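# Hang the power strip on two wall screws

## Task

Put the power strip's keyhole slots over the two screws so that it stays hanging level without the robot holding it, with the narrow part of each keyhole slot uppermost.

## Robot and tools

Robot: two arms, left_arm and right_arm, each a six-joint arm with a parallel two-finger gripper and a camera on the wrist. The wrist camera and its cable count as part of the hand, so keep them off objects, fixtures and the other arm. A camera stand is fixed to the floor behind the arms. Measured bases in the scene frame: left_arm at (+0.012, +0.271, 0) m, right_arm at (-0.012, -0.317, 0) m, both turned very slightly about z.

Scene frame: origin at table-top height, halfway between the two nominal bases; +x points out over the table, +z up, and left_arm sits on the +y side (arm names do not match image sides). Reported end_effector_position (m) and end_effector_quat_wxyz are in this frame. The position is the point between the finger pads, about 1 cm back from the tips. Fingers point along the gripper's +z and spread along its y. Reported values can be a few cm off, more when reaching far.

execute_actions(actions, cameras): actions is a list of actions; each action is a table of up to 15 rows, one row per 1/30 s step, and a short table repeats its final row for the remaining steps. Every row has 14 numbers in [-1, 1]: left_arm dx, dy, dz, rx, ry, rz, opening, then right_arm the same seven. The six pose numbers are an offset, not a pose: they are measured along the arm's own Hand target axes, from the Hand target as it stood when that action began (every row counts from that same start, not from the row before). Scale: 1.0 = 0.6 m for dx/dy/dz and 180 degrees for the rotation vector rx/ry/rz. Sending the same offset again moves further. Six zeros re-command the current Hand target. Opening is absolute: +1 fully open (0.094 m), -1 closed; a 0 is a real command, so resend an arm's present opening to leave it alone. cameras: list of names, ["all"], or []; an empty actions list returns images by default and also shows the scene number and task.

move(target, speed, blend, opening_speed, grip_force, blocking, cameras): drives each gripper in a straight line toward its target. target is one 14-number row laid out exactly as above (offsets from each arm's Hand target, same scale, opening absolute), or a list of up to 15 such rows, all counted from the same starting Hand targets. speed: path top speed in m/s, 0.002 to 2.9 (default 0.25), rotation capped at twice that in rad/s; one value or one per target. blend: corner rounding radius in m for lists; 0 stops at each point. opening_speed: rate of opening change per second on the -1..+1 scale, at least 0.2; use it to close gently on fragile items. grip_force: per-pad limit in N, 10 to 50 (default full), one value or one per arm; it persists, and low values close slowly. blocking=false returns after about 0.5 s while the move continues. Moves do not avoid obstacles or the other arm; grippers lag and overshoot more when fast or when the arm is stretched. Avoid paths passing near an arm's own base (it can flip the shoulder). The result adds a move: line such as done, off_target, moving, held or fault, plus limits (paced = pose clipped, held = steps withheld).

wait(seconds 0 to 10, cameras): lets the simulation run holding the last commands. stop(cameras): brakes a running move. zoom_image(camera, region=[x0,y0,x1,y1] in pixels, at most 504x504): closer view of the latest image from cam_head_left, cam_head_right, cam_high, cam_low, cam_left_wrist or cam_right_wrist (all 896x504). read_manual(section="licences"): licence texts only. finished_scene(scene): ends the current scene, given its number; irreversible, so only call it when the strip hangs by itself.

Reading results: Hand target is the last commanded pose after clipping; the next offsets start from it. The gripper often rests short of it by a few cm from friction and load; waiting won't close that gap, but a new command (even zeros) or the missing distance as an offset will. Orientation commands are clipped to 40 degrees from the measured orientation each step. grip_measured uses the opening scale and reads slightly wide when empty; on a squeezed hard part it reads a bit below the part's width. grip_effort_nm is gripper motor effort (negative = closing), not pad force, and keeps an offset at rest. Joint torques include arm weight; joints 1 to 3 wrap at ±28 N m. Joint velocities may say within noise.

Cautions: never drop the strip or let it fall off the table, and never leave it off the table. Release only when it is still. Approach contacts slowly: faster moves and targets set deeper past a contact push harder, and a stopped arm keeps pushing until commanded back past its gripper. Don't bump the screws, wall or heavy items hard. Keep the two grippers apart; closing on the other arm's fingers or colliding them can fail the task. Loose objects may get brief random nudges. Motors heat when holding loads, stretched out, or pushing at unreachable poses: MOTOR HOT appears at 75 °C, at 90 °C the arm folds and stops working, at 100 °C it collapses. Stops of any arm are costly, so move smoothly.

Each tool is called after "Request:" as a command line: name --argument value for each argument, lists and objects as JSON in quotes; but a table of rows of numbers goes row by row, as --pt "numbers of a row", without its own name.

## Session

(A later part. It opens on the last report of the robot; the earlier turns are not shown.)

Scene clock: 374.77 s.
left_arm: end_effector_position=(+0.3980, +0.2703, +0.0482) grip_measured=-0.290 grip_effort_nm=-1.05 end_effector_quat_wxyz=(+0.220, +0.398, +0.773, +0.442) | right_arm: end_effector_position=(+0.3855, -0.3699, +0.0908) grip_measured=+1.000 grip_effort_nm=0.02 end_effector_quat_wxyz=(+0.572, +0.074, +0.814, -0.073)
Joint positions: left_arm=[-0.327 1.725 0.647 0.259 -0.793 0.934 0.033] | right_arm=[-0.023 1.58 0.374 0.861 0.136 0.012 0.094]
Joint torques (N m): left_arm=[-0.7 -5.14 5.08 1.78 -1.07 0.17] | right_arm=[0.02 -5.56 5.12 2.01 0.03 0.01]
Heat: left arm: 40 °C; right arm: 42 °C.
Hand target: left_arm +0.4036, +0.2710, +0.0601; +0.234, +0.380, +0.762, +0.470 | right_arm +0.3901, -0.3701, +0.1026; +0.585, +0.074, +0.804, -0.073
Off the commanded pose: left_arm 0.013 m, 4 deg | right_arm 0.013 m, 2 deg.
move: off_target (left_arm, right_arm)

Request:
move --target '[0,-0.036,0.018,0,0,0,-0.6,0,0,0,0,0,0,1]' --speed 0.06 --cameras '["cam_low","cam_left_wrist"]'

Request:
zoom_image --camera "cam_low" --region '[470, 260, 650, 370]'

Scene clock: 380.77 s.
left_arm: end_effector_position=(+0.3991, +0.2713, +0.0272) grip_measured=-0.290 grip_effort_nm=-1.05 end_effector_quat_wxyz=(+0.220, +0.396, +0.771, +0.448) | right_arm: end_effector_position=(+0.3855, -0.3699, +0.0908) grip_measured=+1.000 grip_effort_nm=0.02 end_effector_quat_wxyz=(+0.572, +0.074, +0.814, -0.073)
Joint positions: left_arm=[-0.327 1.816 0.62 0.387 -0.803 0.942 0.033] | right_arm=[-0.023 1.58 0.374 0.861 0.136 0.012 0.094]
Joint torques (N m): left_arm=[-0.7 -5.23 4.33 1.77 -0.94 0.11] | right_arm=[-0.12 -5.61 5.24 2.03 0.05 0.01]
Heat: left arm: 40 °C; right arm: 42 °C.
Hand target: left_arm +0.4036, +0.2710, +0.0359; +0.234, +0.380, +0.762, +0.470 | right_arm +0.3901, -0.3701, +0.1026; +0.585, +0.074, +0.804, -0.073
Off the commanded pose: left_arm 0.010 m, 4 deg | right_arm 0.013 m, 2 deg.
move: off_target (left_arm, right_arm)
Images, in order (width x height): cam_low 896x504, cam_left_wrist 896x504.

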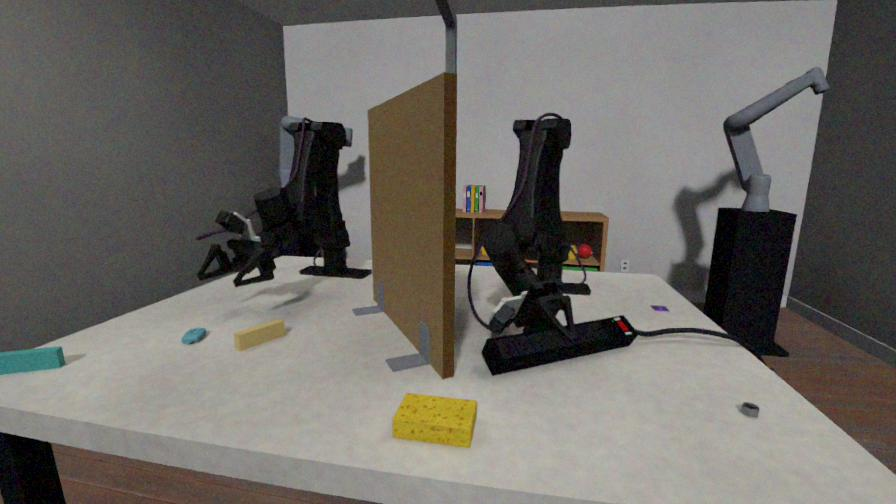

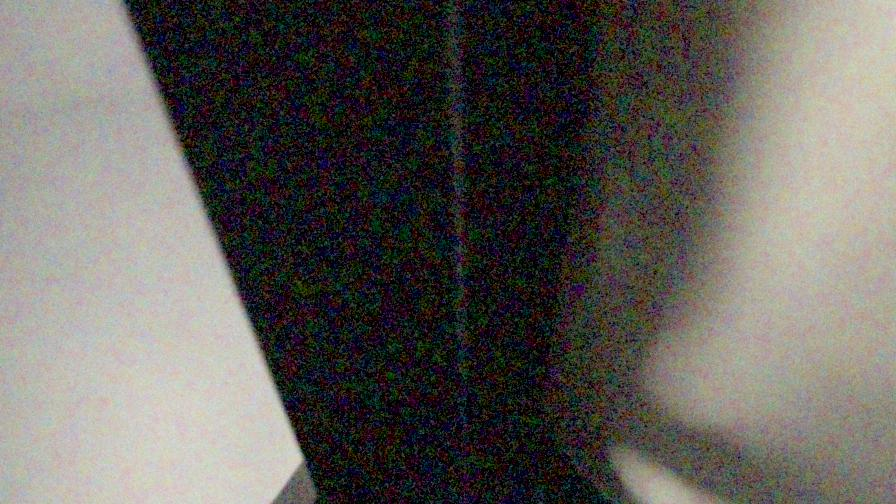

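Scaled by 2.800.

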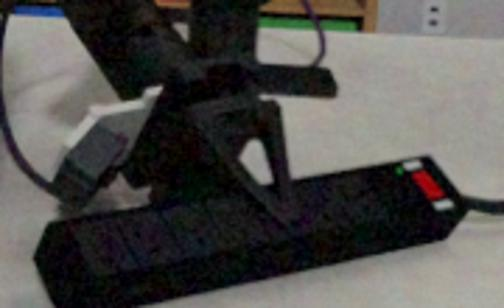

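Request:
move --target '[0,-0.004,0,0,0,0,-0.15,0,0,0,0,0,0,1]' --speed 0.06 --opening_speed 0.3 --cameras '["cam_low","cam_left_wrist"]'

Request:
zoom_image --camera "cam_low" --region '[470, 260, 650, 370]'

Scene clock: 386.80 s.
left_arm: end_effector_position=(+0.4011, +0.2715, +0.0302) grip_measured=-0.151 grip_effort_nm=0.04 end_effector_quat_wxyz=(+0.224, +0.390, +0.768, +0.457) | right_arm: end_effector_position=(+0.3855, -0.3699, +0.0908) grip_measured=+1.000 grip_effort_nm=0.02 end_effector_quat_wxyz=(+0.572, +0.074, +0.814, -0.073)
Joint positions: left_arm=[-0.331 1.823 0.62 0.414 -0.824 0.947 0.04] | right_arm=[-0.023 1.58 0.374 0.861 0.136 0.012 0.094]
Joint torques (N m): left_arm=[-0.77 -5.11 3.89 1.64 -0.75 0.04] | right_arm=[-0.02 -5.61 5.23 1.98 0.05 0.02]
Heat: left arm: 40 °C; right arm: 42 °C.
Hand target: left_arm +0.4027, +0.2703, +0.0338; +0.234, +0.380, +0.762, +0.470 | right_arm +0.3901, -0.3701, +0.1026; +0.585, +0.074, +0.804, -0.073
Off the commanded pose: left_arm 0.004 m, 2 deg | right_arm 0.013 m, 2 deg.
move: off_target (right_arm)
Images, in order (width x height): cam_low 896x504, cam_left_wrist 896x504.

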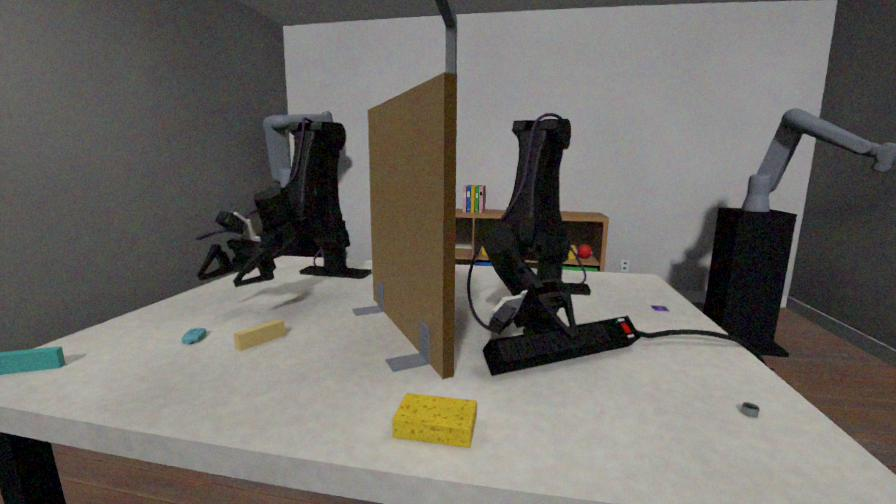

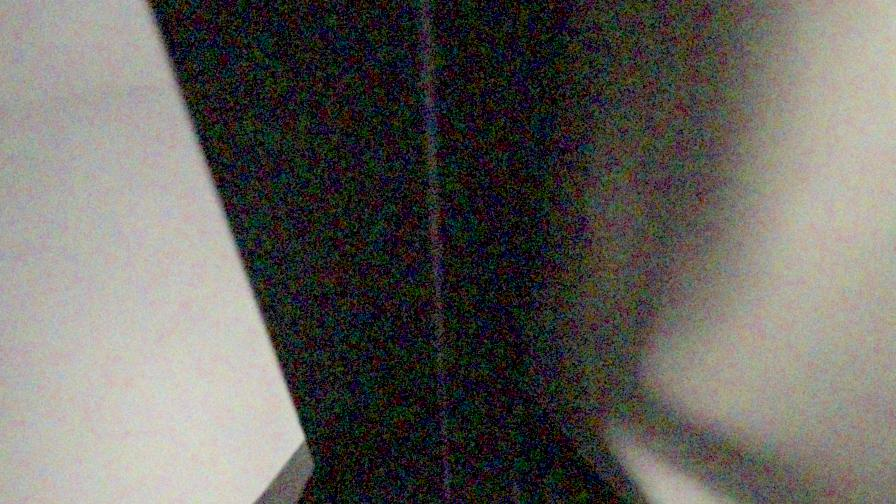

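Scaled by 2.800.

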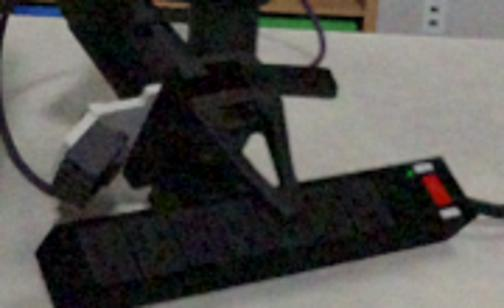

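Request:
move --pt "0 0 0 0 0 0 -0.6 0 0 0 0 0 0 1" --pt "0 0.06 -0.03 0.1 0 0 -0.6 0 0 0 0 0 0 1" --pt "-0.0 0.11 -0.06 0.35 0 0 -0.6 0 0 0 0 0 0 1" --speed 0.15 --opening_speed 0.8 --blend '[0,0.02,0]' --cameras '["cam_left_wrist","cam_low"]'

Scene clock: 469.47 s.
left_arm: end_effector_position=(+0.3989, +0.2746, +0.1023) grip_measured=-0.287 grip_effort_nm=-1.05 end_effector_quat_wxyz=(-0.002, +0.445, +0.895, +0.016) | right_arm: end_effector_position=(+0.3855, -0.3699, +0.0908) grip_measured=+1.000 grip_effort_nm=0.02 end_effector_quat_wxyz=(+0.572, +0.074, +0.814, -0.073)
Joint positions: left_arm=[0.009 2.01 1.752 -1.302 -0.031 0.914 0.033] | right_arm=[-0.023 1.58 0.374 0.861 0.136 0.012 0.094]
Joint torques (N m): left_arm=[0.18 -7.57 9.51 -0.37 0.26 0.05] | right_arm=[-0.02 -5.56 5.16 1.99 0.04 0]
Heat: left arm: 39 °C; right arm: 43 °C.
Hand target: left_arm +0.4007, +0.2687, +0.1089; +0.001, +0.446, +0.895, +0.003 | right_arm +0.3901, -0.3701, +0.1026; +0.585, +0.074, +0.804, -0.073
Off the commanded pose: left_arm 0.009 m, 2 deg | right_arm 0.013 m, 2 deg.
move: off_target (right_arm)
Images, in order (width x height): cam_low 896x504, cam_left_wrist 896x504.

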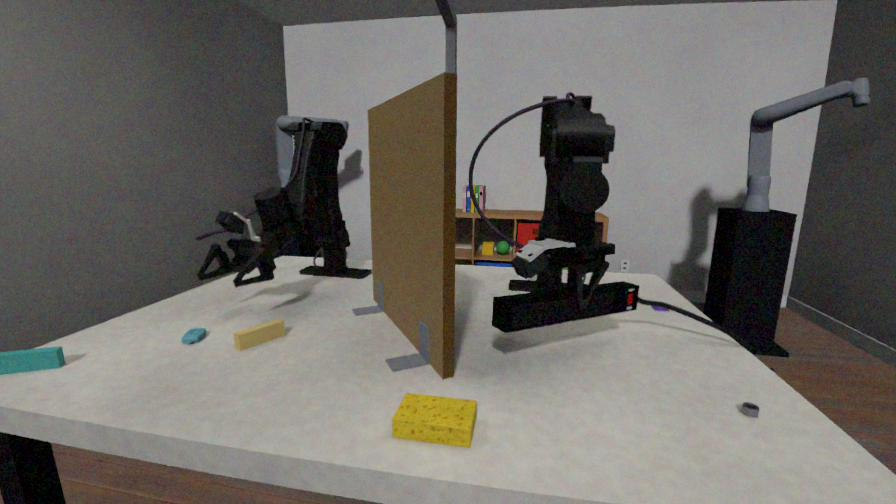

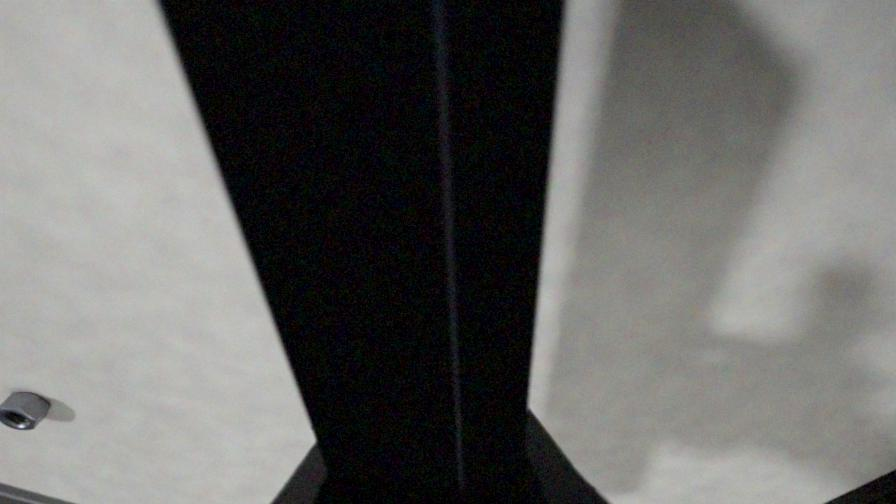

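Request:
move --pt "-0.02 -0.223 0.015 0 0 -0.25 -0.6 0 0 0 0 0 0 1" --pt "-0.077 -0.362 0.015 0 0 -0.483 -0.6 0 0 0 0 0 0 1" --speed 0.2 --blend 0.03 --cameras '["cam_left_wrist","cam_low","cam_head_left","cam_high"]'

Scene clock: 481.97 s.
left_arm: end_effector_position=(+0.2609, +0.1195, +0.0852) grip_measured=-0.290 grip_effort_nm=-1.05 end_effector_quat_wxyz=(+0.004, -0.268, +0.962, +0.050) | right_arm: end_effector_position=(+0.3855, -0.3699, +0.0908) grip_measured=+1.000 grip_effort_nm=0.02 end_effector_quat_wxyz=(+0.572, +0.074, +0.814, -0.073)
Joint positions: left_arm=[-0.577 1.727 1.308 -1.224 -0.071 -1.139 0.033] | right_arm=[-0.023 1.58 0.374 0.861 0.136 0.012 0.094]
Joint torques (N m): left_arm=[-1.18 -10.06 5.72 0.06 0.73 -0.75] | right_arm=[-0.17 -5.55 5.14 1.99 0.03 -0.02]
Heat: left arm: 40 °C; right arm: 43 °C.
Hand target: left_arm +0.2552, +0.1011, +0.0987; +0.002, -0.292, +0.956, +0.002 | right_arm +0.3901, -0.3701, +0.1026; +0.585, +0.074, +0.804, -0.073
Off the commanded pose: left_arm 0.023 m, 6 deg | right_arm 0.013 m, 2 deg.
move: off_target (left_arm, right_arm)
Images, in order (width x height): cam_head_left 896x504, cam_high 896x504, cam_low 896x504, cam_left_wrist 896x504.

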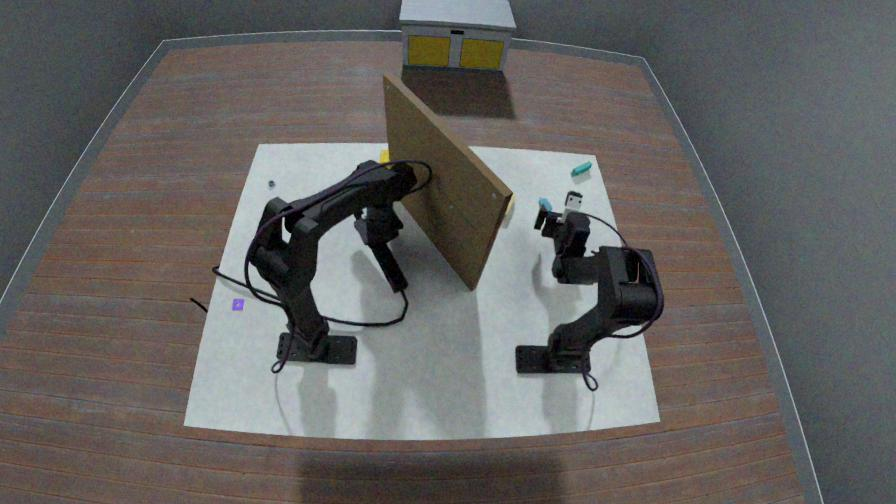

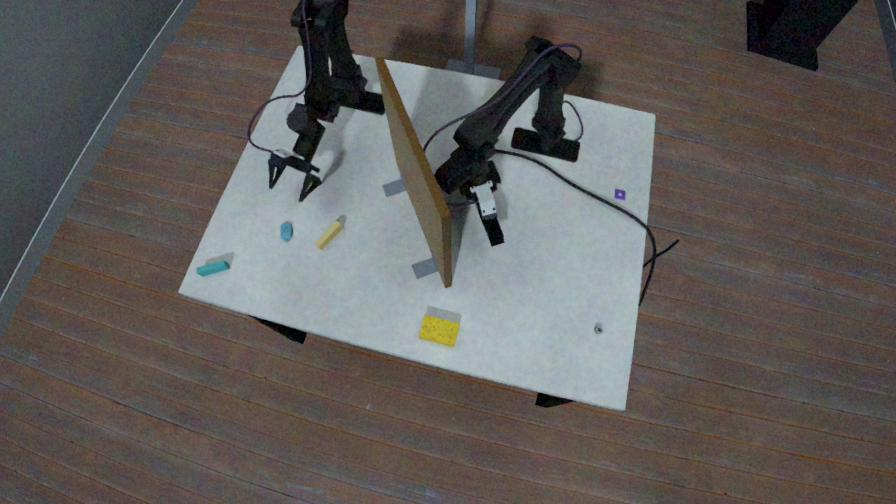

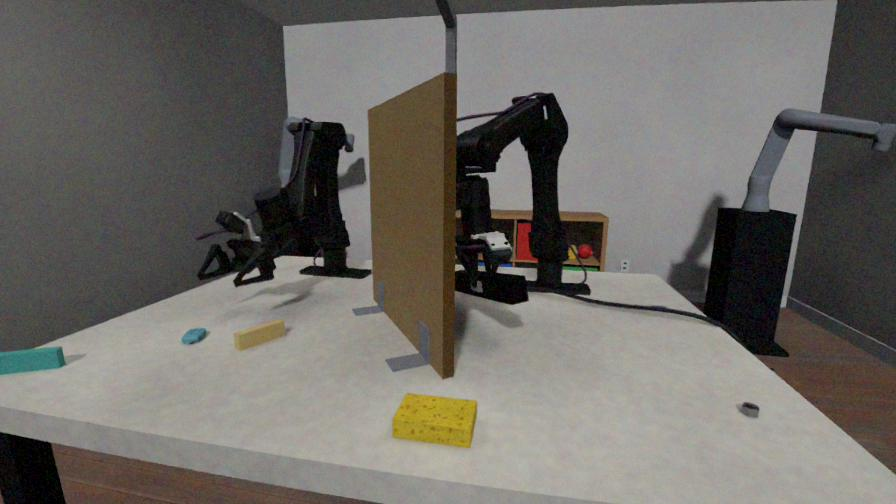

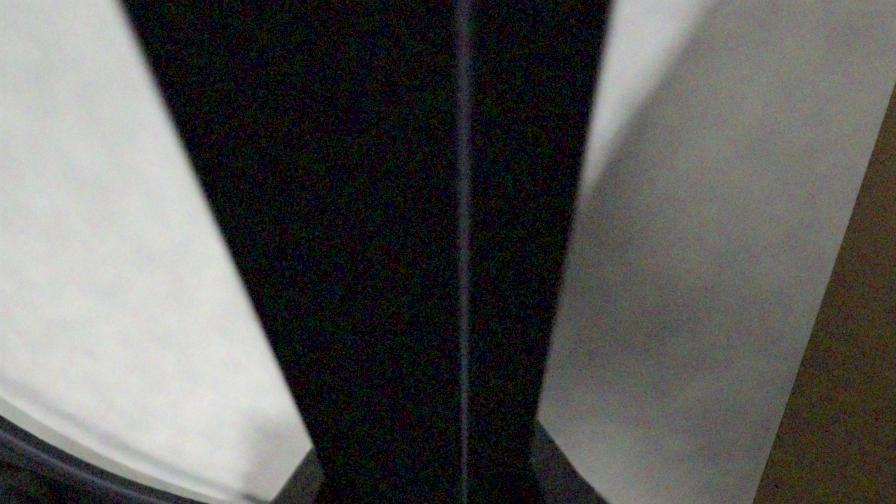

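Request:
move --target '[0,0,0.09,0.03,0,0,-0.6,0,0,0,0,0,0,1]' --speed 0.1 --cameras '["cam_low"]'

Scene clock: 490.87 s.
left_arm: end_effector_position=(+0.2457, +0.1253, +0.0366) grip_measured=-0.290 grip_effort_nm=-1.05 end_effector_quat_wxyz=(+0.004, -0.265, +0.964, +0.025) | right_arm: end_effector_position=(+0.3855, -0.3699, +0.0908) grip_measured=+1.000 grip_effort_nm=0.03 end_effector_quat_wxyz=(+0.572, +0.074, +0.814, -0.073)
Joint positions: left_arm=[-0.569 1.684 1.061 -0.981 -0.038 -1.124 0.033] | right_arm=[-0.023 1.58 0.374 0.861 0.136 0.012 0.094]
Joint torques (N m): left_arm=[-0.01 -8.75 5.04 0.83 0.79 -0.7] | right_arm=[-0.02 -5.61 5.18 1.97 0.04 0.02]
Heat: left arm: 39 °C; right arm: 43 °C.
Hand target: left_arm +0.2554, +0.1013, +0.0447; +0.016, -0.292, +0.955, -0.044 | right_arm +0.3901, -0.3701, +0.1026; +0.585, +0.074, +0.804, -0.073
Off the commanded pose: left_arm 0.027 m, 9 deg | right_arm 0.013 m, 2 deg.
move: off_target (left_arm, right_arm)
Images, in order (width x height): cam_low 896x504.

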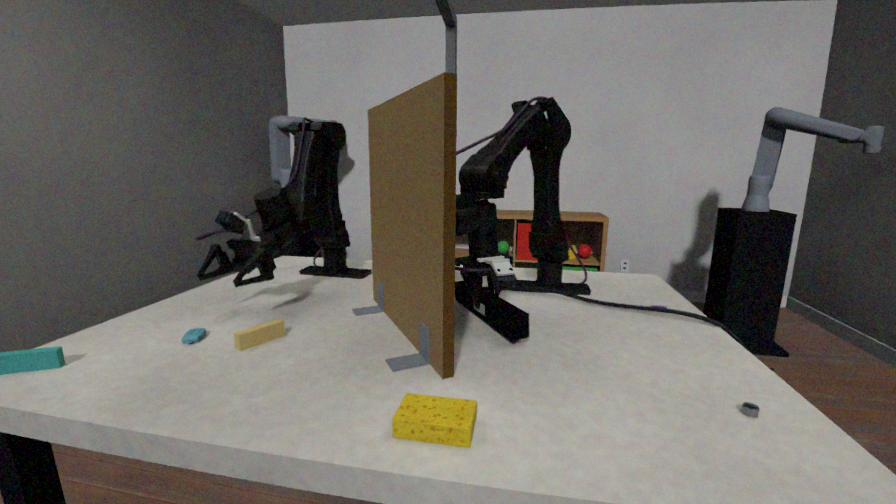

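Request:
move --pt "0 0 0.02 0 0 0 -0.6 0 0 0 0 0 0 1" --pt "0 0 0.02 0 0 0 0.2 0 0 0 0 0 0 1" --speed 0.06 --opening_speed 0.4 --cameras '["cam_low","cam_left_wrist"]'

Scene clock: 498.63 s.
left_arm: end_effector_position=(+0.2546, +0.1061, +0.0285) grip_measured=+0.198 grip_effort_nm=0.06 end_effector_quat_wxyz=(+0.008, -0.293, +0.956, -0.028) | right_arm: end_effector_position=(+0.3855, -0.3699, +0.0908) grip_measured=+1.000 grip_effort_nm=0.02 end_effector_quat_wxyz=(+0.572, +0.074, +0.814, -0.073)
Joint positions: left_arm=[-0.569 1.684 1.026 -0.86 0.023 -1.183 0.056] | right_arm=[-0.023 1.58 0.374 0.861 0.136 0.012 0.094]
Joint torques (N m): left_arm=[-0.25 -7.3 4.86 0.36 0.11 -0.07] | right_arm=[-0.05 -5.63 5.27 2.03 0.03 -0.01]
Heat: left arm: 39 °C; right arm: 43 °C.
Hand target: left_arm +0.2561, +0.1004, +0.0327; +0.016, -0.292, +0.955, -0.044 | right_arm +0.3901, -0.3701, +0.1026; +0.585, +0.074, +0.804, -0.073
Off the commanded pose: left_arm 0.007 m, 2 deg | right_arm 0.013 m, 2 deg.
move: off_target (right_arm); target 2's new opening was sent with left_arm's hand 0.025 m and 8 deg from that target
Images, in order (width x height): cam_low 896x504, cam_left_wrist 896x504.

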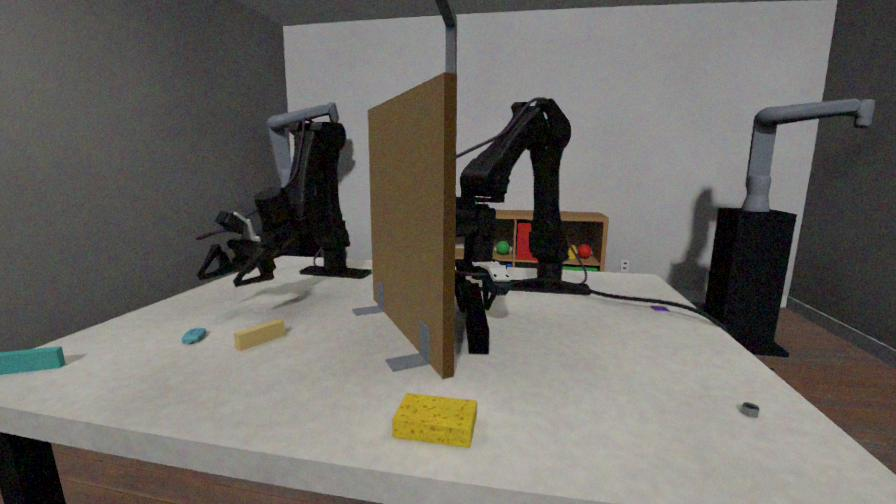

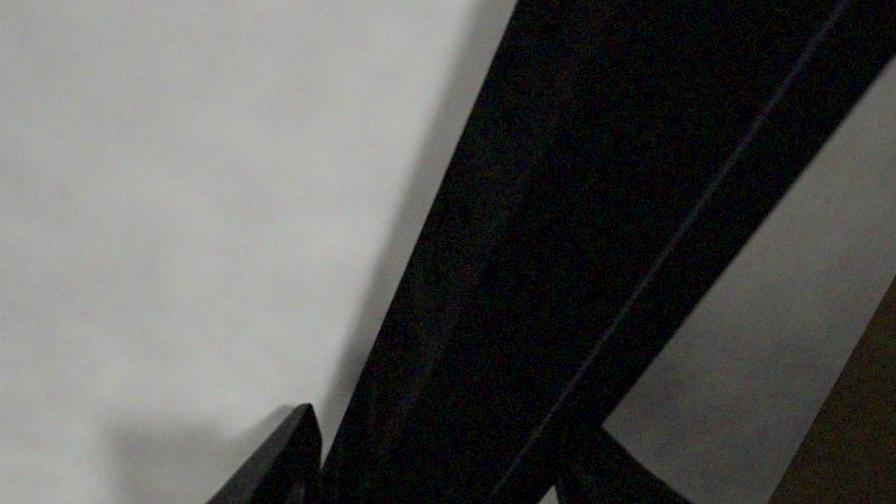

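Request:
move --pt "0 0 0 0 0 0 1 0 0 0 0 0 0 1" --pt "0 0.01 -0.15 0 0 0 1 0 0 0 0 0 0 1" --pt "0.06 0.09 -0.25 0 0 0 1 0 0 0 0 0 0 1" --speed 0.15 --opening_speed 0.8 --blend '[0,0.02,0]' --cameras '["cam_low","cam_left_wrist","cam_head_left"]'

Scene clock: 507.77 s.
left_arm: end_effector_position=(+0.1891, +0.1359, +0.1644) grip_measured=+0.999 grip_effort_nm=0.05 end_effector_quat_wxyz=(+0.009, -0.289, +0.957, -0.034) | right_arm: end_effector_position=(+0.3855, -0.3699, +0.0908) grip_measured=+1.000 grip_effort_nm=0.02 end_effector_quat_wxyz=(+0.572, +0.074, +0.814, -0.073)
Joint positions: left_arm=[-0.618 1.332 1.248 -1.422 0.026 -1.223 0.094] | right_arm=[-0.023 1.58 0.374 0.861 0.136 0.012 0.094]
Joint torques (N m): left_arm=[-0.55 -4.75 8.5 -0.12 0.01 -0.13] | right_arm=[-0.12 -5.56 5.19 1.95 0.07 -0.01]
Heat: left arm: 39 °C; right arm: 43 °C.
Hand target: left_arm +0.1878, +0.1360, +0.1769; +0.016, -0.292, +0.955, -0.044 | right_arm +0.3901, -0.3701, +0.1026; +0.585, +0.074, +0.804, -0.073
Off the commanded pose: left_arm 0.013 m, 1 deg | right_arm 0.013 m, 2 deg.
move: off_target (left_arm, right_arm)
Images, in order (width x height): cam_head_left 896x504, cam_low 896x504, cam_left_wrist 896x504.

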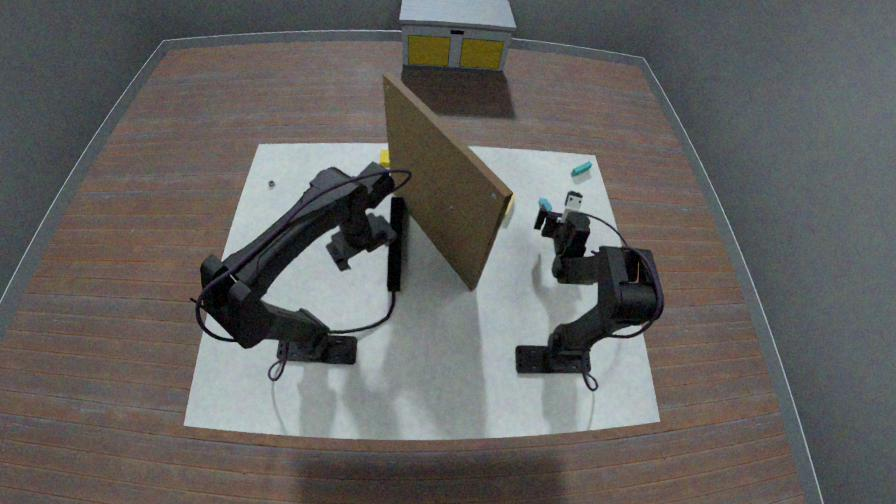

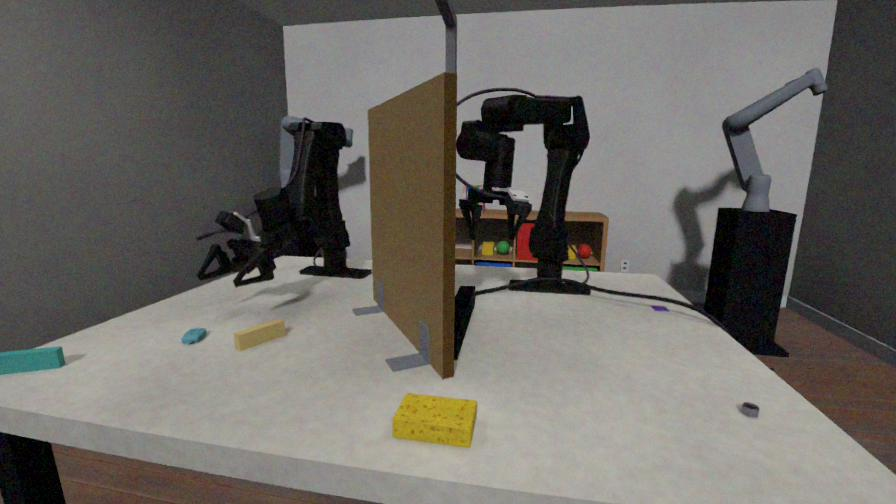

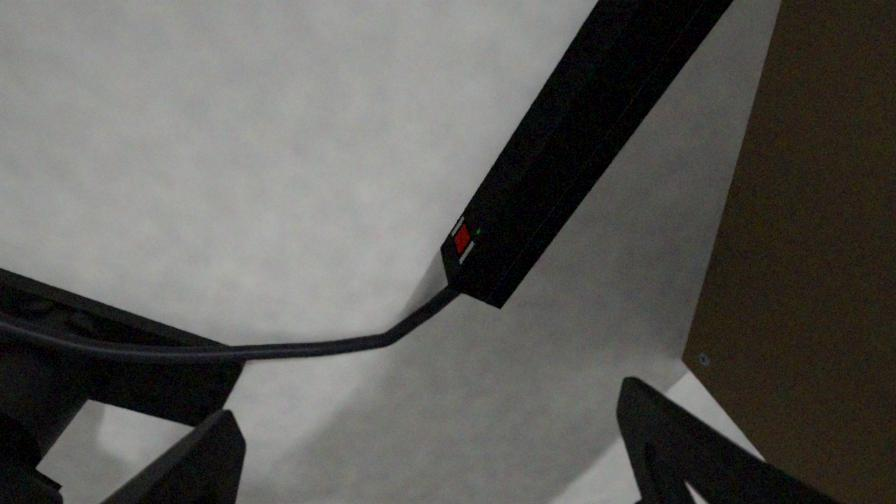

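Request:
move --target '[-0.294,0.12,-0.132,0.455,0.154,0.138,1,0,0,0,0,0,0,1]' --speed 0.25 --cameras '["cam_left_wrist","cam_head_left"]'

Scene clock: 555.37 s.
left_arm: end_effector_position=(+0.2853, +0.2988, +0.2405) grip_measured=+0.999 grip_effort_nm=0.05 end_effector_quat_wxyz=(+0.211, -0.222, +0.784, -0.539) | right_arm: end_effector_position=(+0.3855, -0.3699, +0.0908) grip_measured=+1.000 grip_effort_nm=0.02 end_effector_quat_wxyz=(+0.572, +0.074, +0.814, -0.073)
Joint positions: left_arm=[0.778 1.517 1.215 -1.576 1.218 0.423 0.094] | right_arm=[-0.023 1.58 0.374 0.861 0.136 0.012 0.094]
Joint torques (N m): left_arm=[0.47 -3.77 6.17 -0.54 1.21 0.27] | right_arm=[-0.02 -5.53 5.27 2 0.04 -0.01]
Heat: left arm: 39 °C; right arm: 44 °C.
Hand target: left_arm +0.2896, +0.2999, +0.2500; +0.006, -0.007, +0.712, -0.702 | right_arm +0.3901, -0.3701, +0.1026; +0.585, +0.074, +0.804, -0.073
Off the commanded pose: left_arm 0.011 m, 41 deg; orientation clipped | right_arm 0.013 m, 2 deg.
joint sent to its limit (left arm) — joint 4 (wrist pitch), lower limit. The joint targets are off in orientation, not in position.
move: off_target (left_arm, right_arm); limits=paced
Images, in order (width x height): cam_head_left 896x504, cam_left_wrist 896x504.

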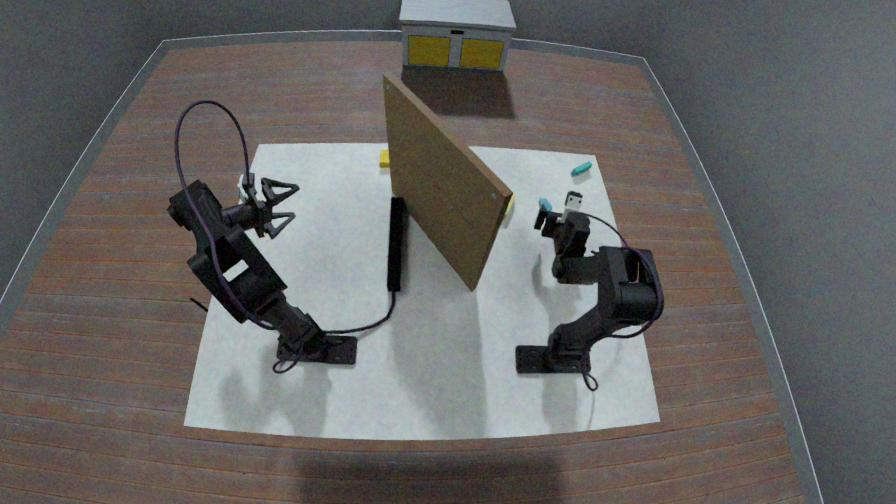

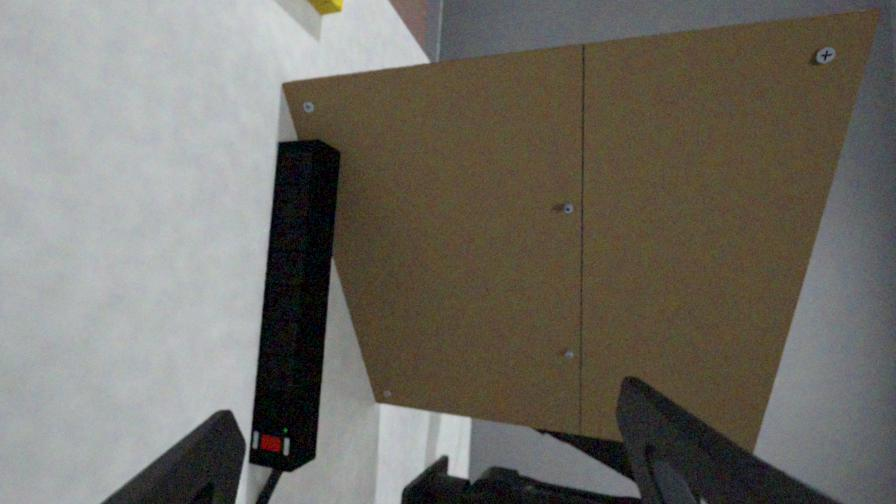

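Request:
move --target '[-0.235,0,0.173,0,-0.185,0,1,0,0,0,0,0,0,1]' --speed 0.25 --cameras '["cam_left_wrist","cam_head_left"]'

Scene clock: 572.10 s.
left_arm: end_effector_position=(+0.4345, +0.2043, +0.2393) grip_measured=+0.999 grip_effort_nm=0.05 end_effector_quat_wxyz=(+0.190, -0.230, +0.682, -0.668) | right_arm: end_effector_position=(+0.3855, -0.3699, +0.0908) grip_measured=+1.000 grip_effort_nm=0.02 end_effector_quat_wxyz=(+0.572, +0.074, +0.814, -0.073)
Joint positions: left_arm=[0.264 1.661 0.885 0.675 1.212 -1.524 0.094] | right_arm=[-0.023 1.58 0.374 0.861 0.136 0.012 0.094]
Joint torques (N m): left_arm=[-0.66 -7.17 5.5 1.77 -0.01 0] | right_arm=[-0.13 -5.6 5.33 2.03 0.01 0.01]
Heat: left arm: 39 °C; right arm: 44 °C.
Hand target: left_arm +0.4324, +0.1986, +0.2485; +0.210, -0.207, +0.680, -0.671 | right_arm +0.3901, -0.3701, +0.1026; +0.585, +0.074, +0.804, -0.073
Off the commanded pose: left_arm 0.011 m, 3 deg | right_arm 0.013 m, 2 deg.
move: off_target (left_arm, right_arm)
Images, in order (width x height): cam_head_left 896x504, cam_left_wrist 896x504.

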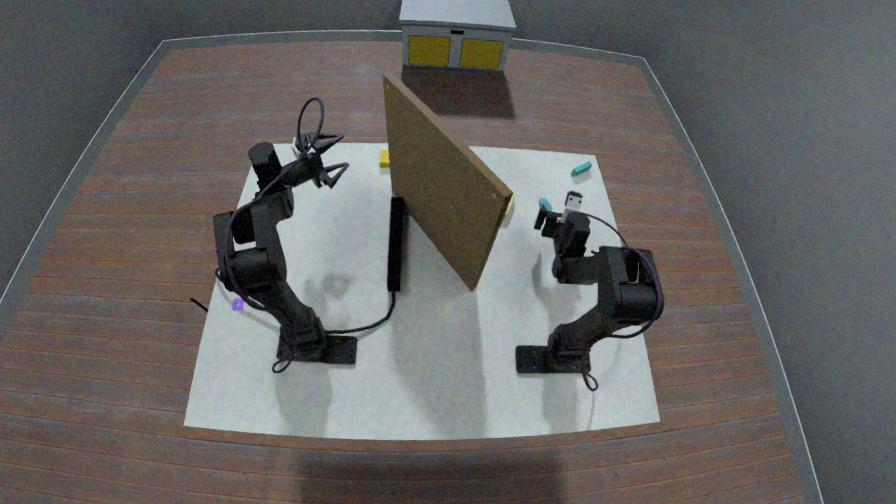

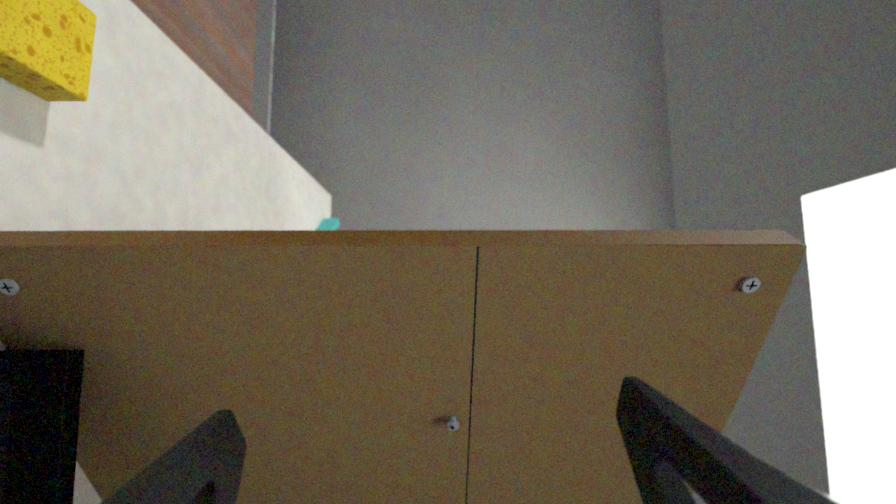

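Request:
move --pt "0 0 0 0 0 0 1 -0.143 0.049 -0.362 -0.061 0.178 -0.029 1" --pt "0 0 0 0 0 0 1 -0.065 0.363 -0.638 -0.061 0.178 -0.029 1" --pt "0 0 0 0 0 0 1 0.029 0.622 -0.521 -0.061 0.178 -0.029 1" --pt "0 0 0 0 0 0 1 0.087 0.681 -0.435 -0.061 0.178 -0.029 1" --speed 0.2 --blend '[0.04,0.05,0.03,0]' --cameras '["cam_head_left","cam_right_wrist","cam_high","cam_head_right"]'

Scene clock: 598.93 s.
left_arm: end_effector_position=(+0.4346, +0.2043, +0.2398) grip_measured=+0.999 grip_effort_nm=0.05 end_effector_quat_wxyz=(+0.191, -0.229, +0.681, -0.668) | right_arm: end_effector_position=(+0.2078, +0.0763, +0.1088) grip_measured=+1.000 grip_effort_nm=0.02 end_effector_quat_wxyz=(+0.328, -0.005, +0.944, -0.014)
Joint positions: left_arm=[0.264 1.661 0.885 0.678 1.212 -1.526 0.094] | right_arm=[1.353 2.084 1.727 -1.036 0.649 1.232 0.094]
Joint torques (N m): left_arm=[-0.65 -7.12 5.48 1.75 -0.01 -0.01] | right_arm=[-0.21 -9.63 8.02 0.76 0.56 -0.14]
Heat: left arm: 39 °C; right arm: 42 °C.
Hand target: left_arm +0.4324, +0.1986, +0.2485; +0.210, -0.207, +0.680, -0.671 | right_arm +0.2149, +0.0847, +0.1199; +0.341, -0.001, +0.940, +0.000
Off the commanded pose: left_arm 0.011 m, 3 deg | right_arm 0.016 m, 2 deg.
move: off_target (left_arm, right_arm)
Images, in order (width x height): cam_head_left 896x504, cam_head_right 896x504, cam_high 896x504, cam_right_wrist 896x504.

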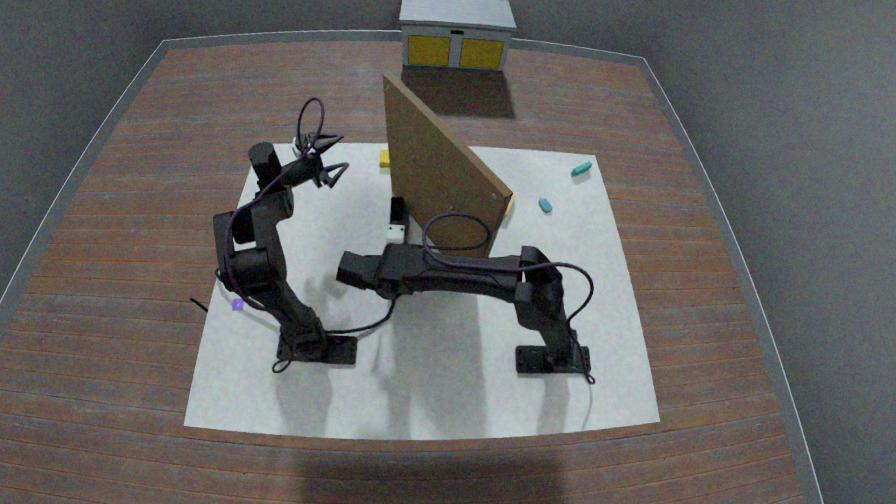

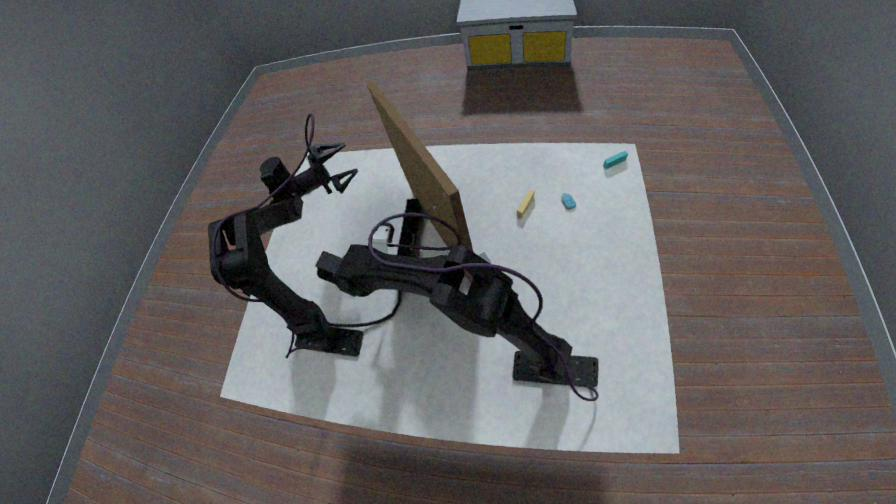

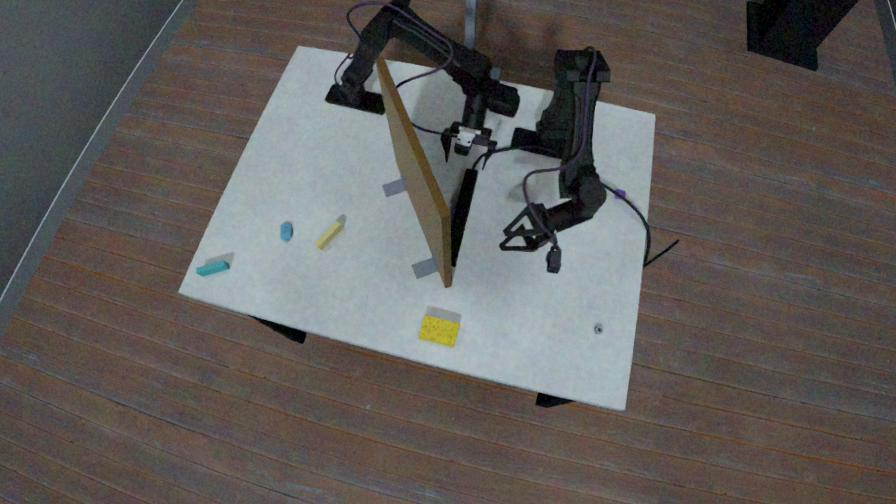

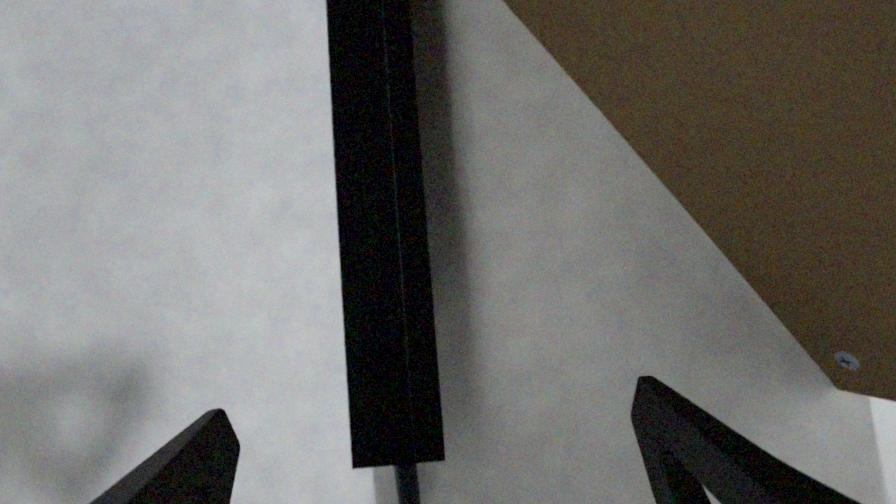

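Request:
move --target '[0,0,0,0,0,0,1,0.055,0.024,0.1385,0,0,0,1]' --speed 0.12 --cameras '["cam_right_wrist"]'

Scene clock: 612.97 s.
left_arm: end_effector_position=(+0.4346, +0.2043, +0.2398) grip_measured=+0.999 grip_effort_nm=0.05 end_effector_quat_wxyz=(+0.191, -0.229, +0.681, -0.668) | right_arm: end_effector_position=(+0.2360, +0.1001, +0.0373) grip_measured=+1.000 grip_effort_nm=0.02 end_effector_quat_wxyz=(+0.338, -0.003, +0.941, +0.001)
Joint positions: left_arm=[0.264 1.661 0.885 0.678 1.212 -1.526 0.094] | right_arm=[1.309 2.231 1.657 -0.744 0.649 1.166 0.094]
Joint torques (N m): left_arm=[-0.69 -7.08 5.5 1.75 -0.02 0.03] | right_arm=[-0.75 -10.18 4.82 0.94 0.42 -0.13]
Heat: left arm: 39 °C; right arm: 39 °C.
Hand target: left_arm +0.4324, +0.1986, +0.2485; +0.210, -0.207, +0.680, -0.671 | right_arm +0.2429, +0.0991, +0.0350; +0.341, -0.001, +0.940, +0.000
Off the commanded pose: left_arm 0.011 m, 3 deg | right_arm 0.007 m, 1 deg.
move: off_target (left_arm)
Images, in order (width x height): cam_right_wrist 896x504.

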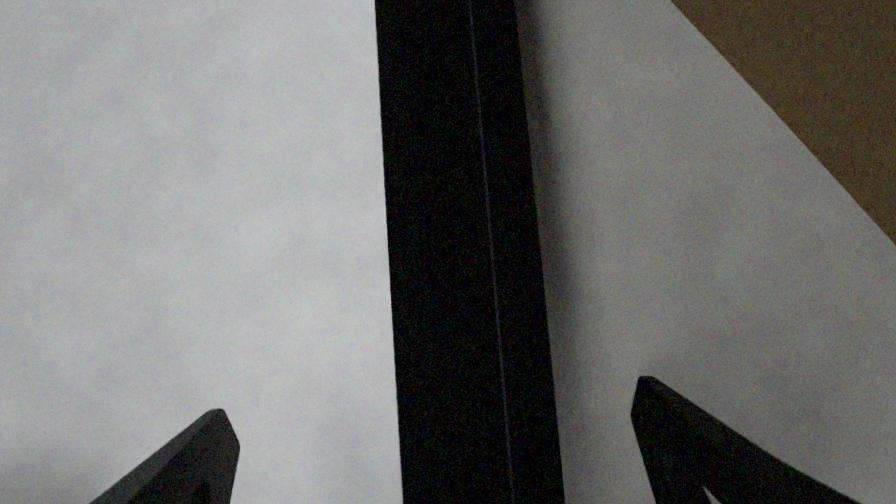

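Request:
move --pt "0 0 0 0 0 0 1 0.013 -0.012 0.0153 0 0 0 1" --pt "0 0 0 0 0 0 1 0.013 -0.012 0.0153 0 0 0 -0.6" --speed 0.08 --opening_speed 0.8 --cameras '["cam_right_wrist"]'

Scene clock: 621.13 s.
left_arm: end_effector_position=(+0.4346, +0.2043, +0.2398) grip_measured=+0.999 grip_effort_nm=0.05 end_effector_quat_wxyz=(+0.191, -0.229, +0.681, -0.668) | right_arm: end_effector_position=(+0.2374, +0.0926, +0.0224) grip_measured=-0.303 grip_effort_nm=-1.01 end_effector_quat_wxyz=(+0.338, -0.003, +0.941, -0.002)
Joint positions: left_arm=[0.264 1.661 0.885 0.678 1.212 -1.526 0.094] | right_arm=[1.301 2.231 1.594 -0.682 0.649 1.16 0.033]
Joint torques (N m): left_arm=[-0.65 -7.13 5.56 1.75 -0.01 0.02] | right_arm=[-0.79 -10.78 4.56 0.93 0.4 -0.09]
Heat: left arm: 39 °C; right arm: 39 °C.
Hand target: left_arm +0.4324, +0.1986, +0.2485; +0.210, -0.207, +0.680, -0.671 | right_arm +0.2428, +0.0920, +0.0229; +0.341, +0.000, +0.940, +0.000
Off the commanded pose: left_arm 0.011 m, 3 deg | right_arm 0.005 m, 1 deg.
move: off_target (left_arm)
Images, in order (width x height): cam_right_wrist 896x504.

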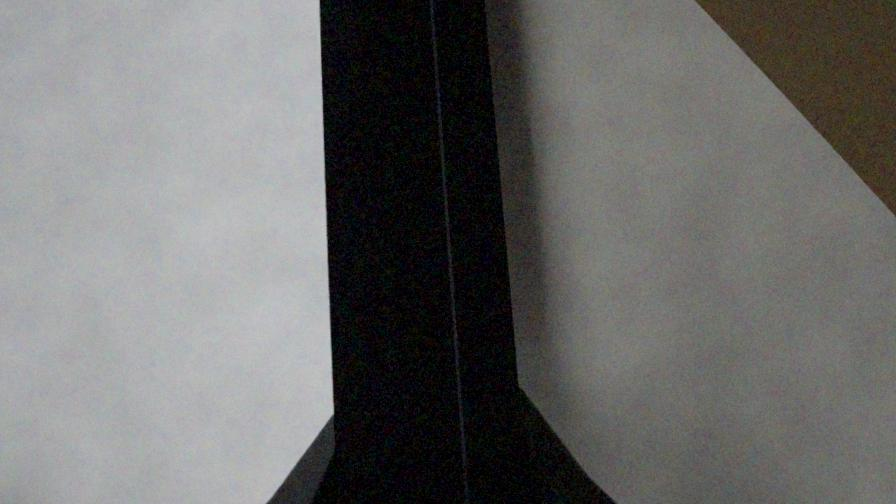

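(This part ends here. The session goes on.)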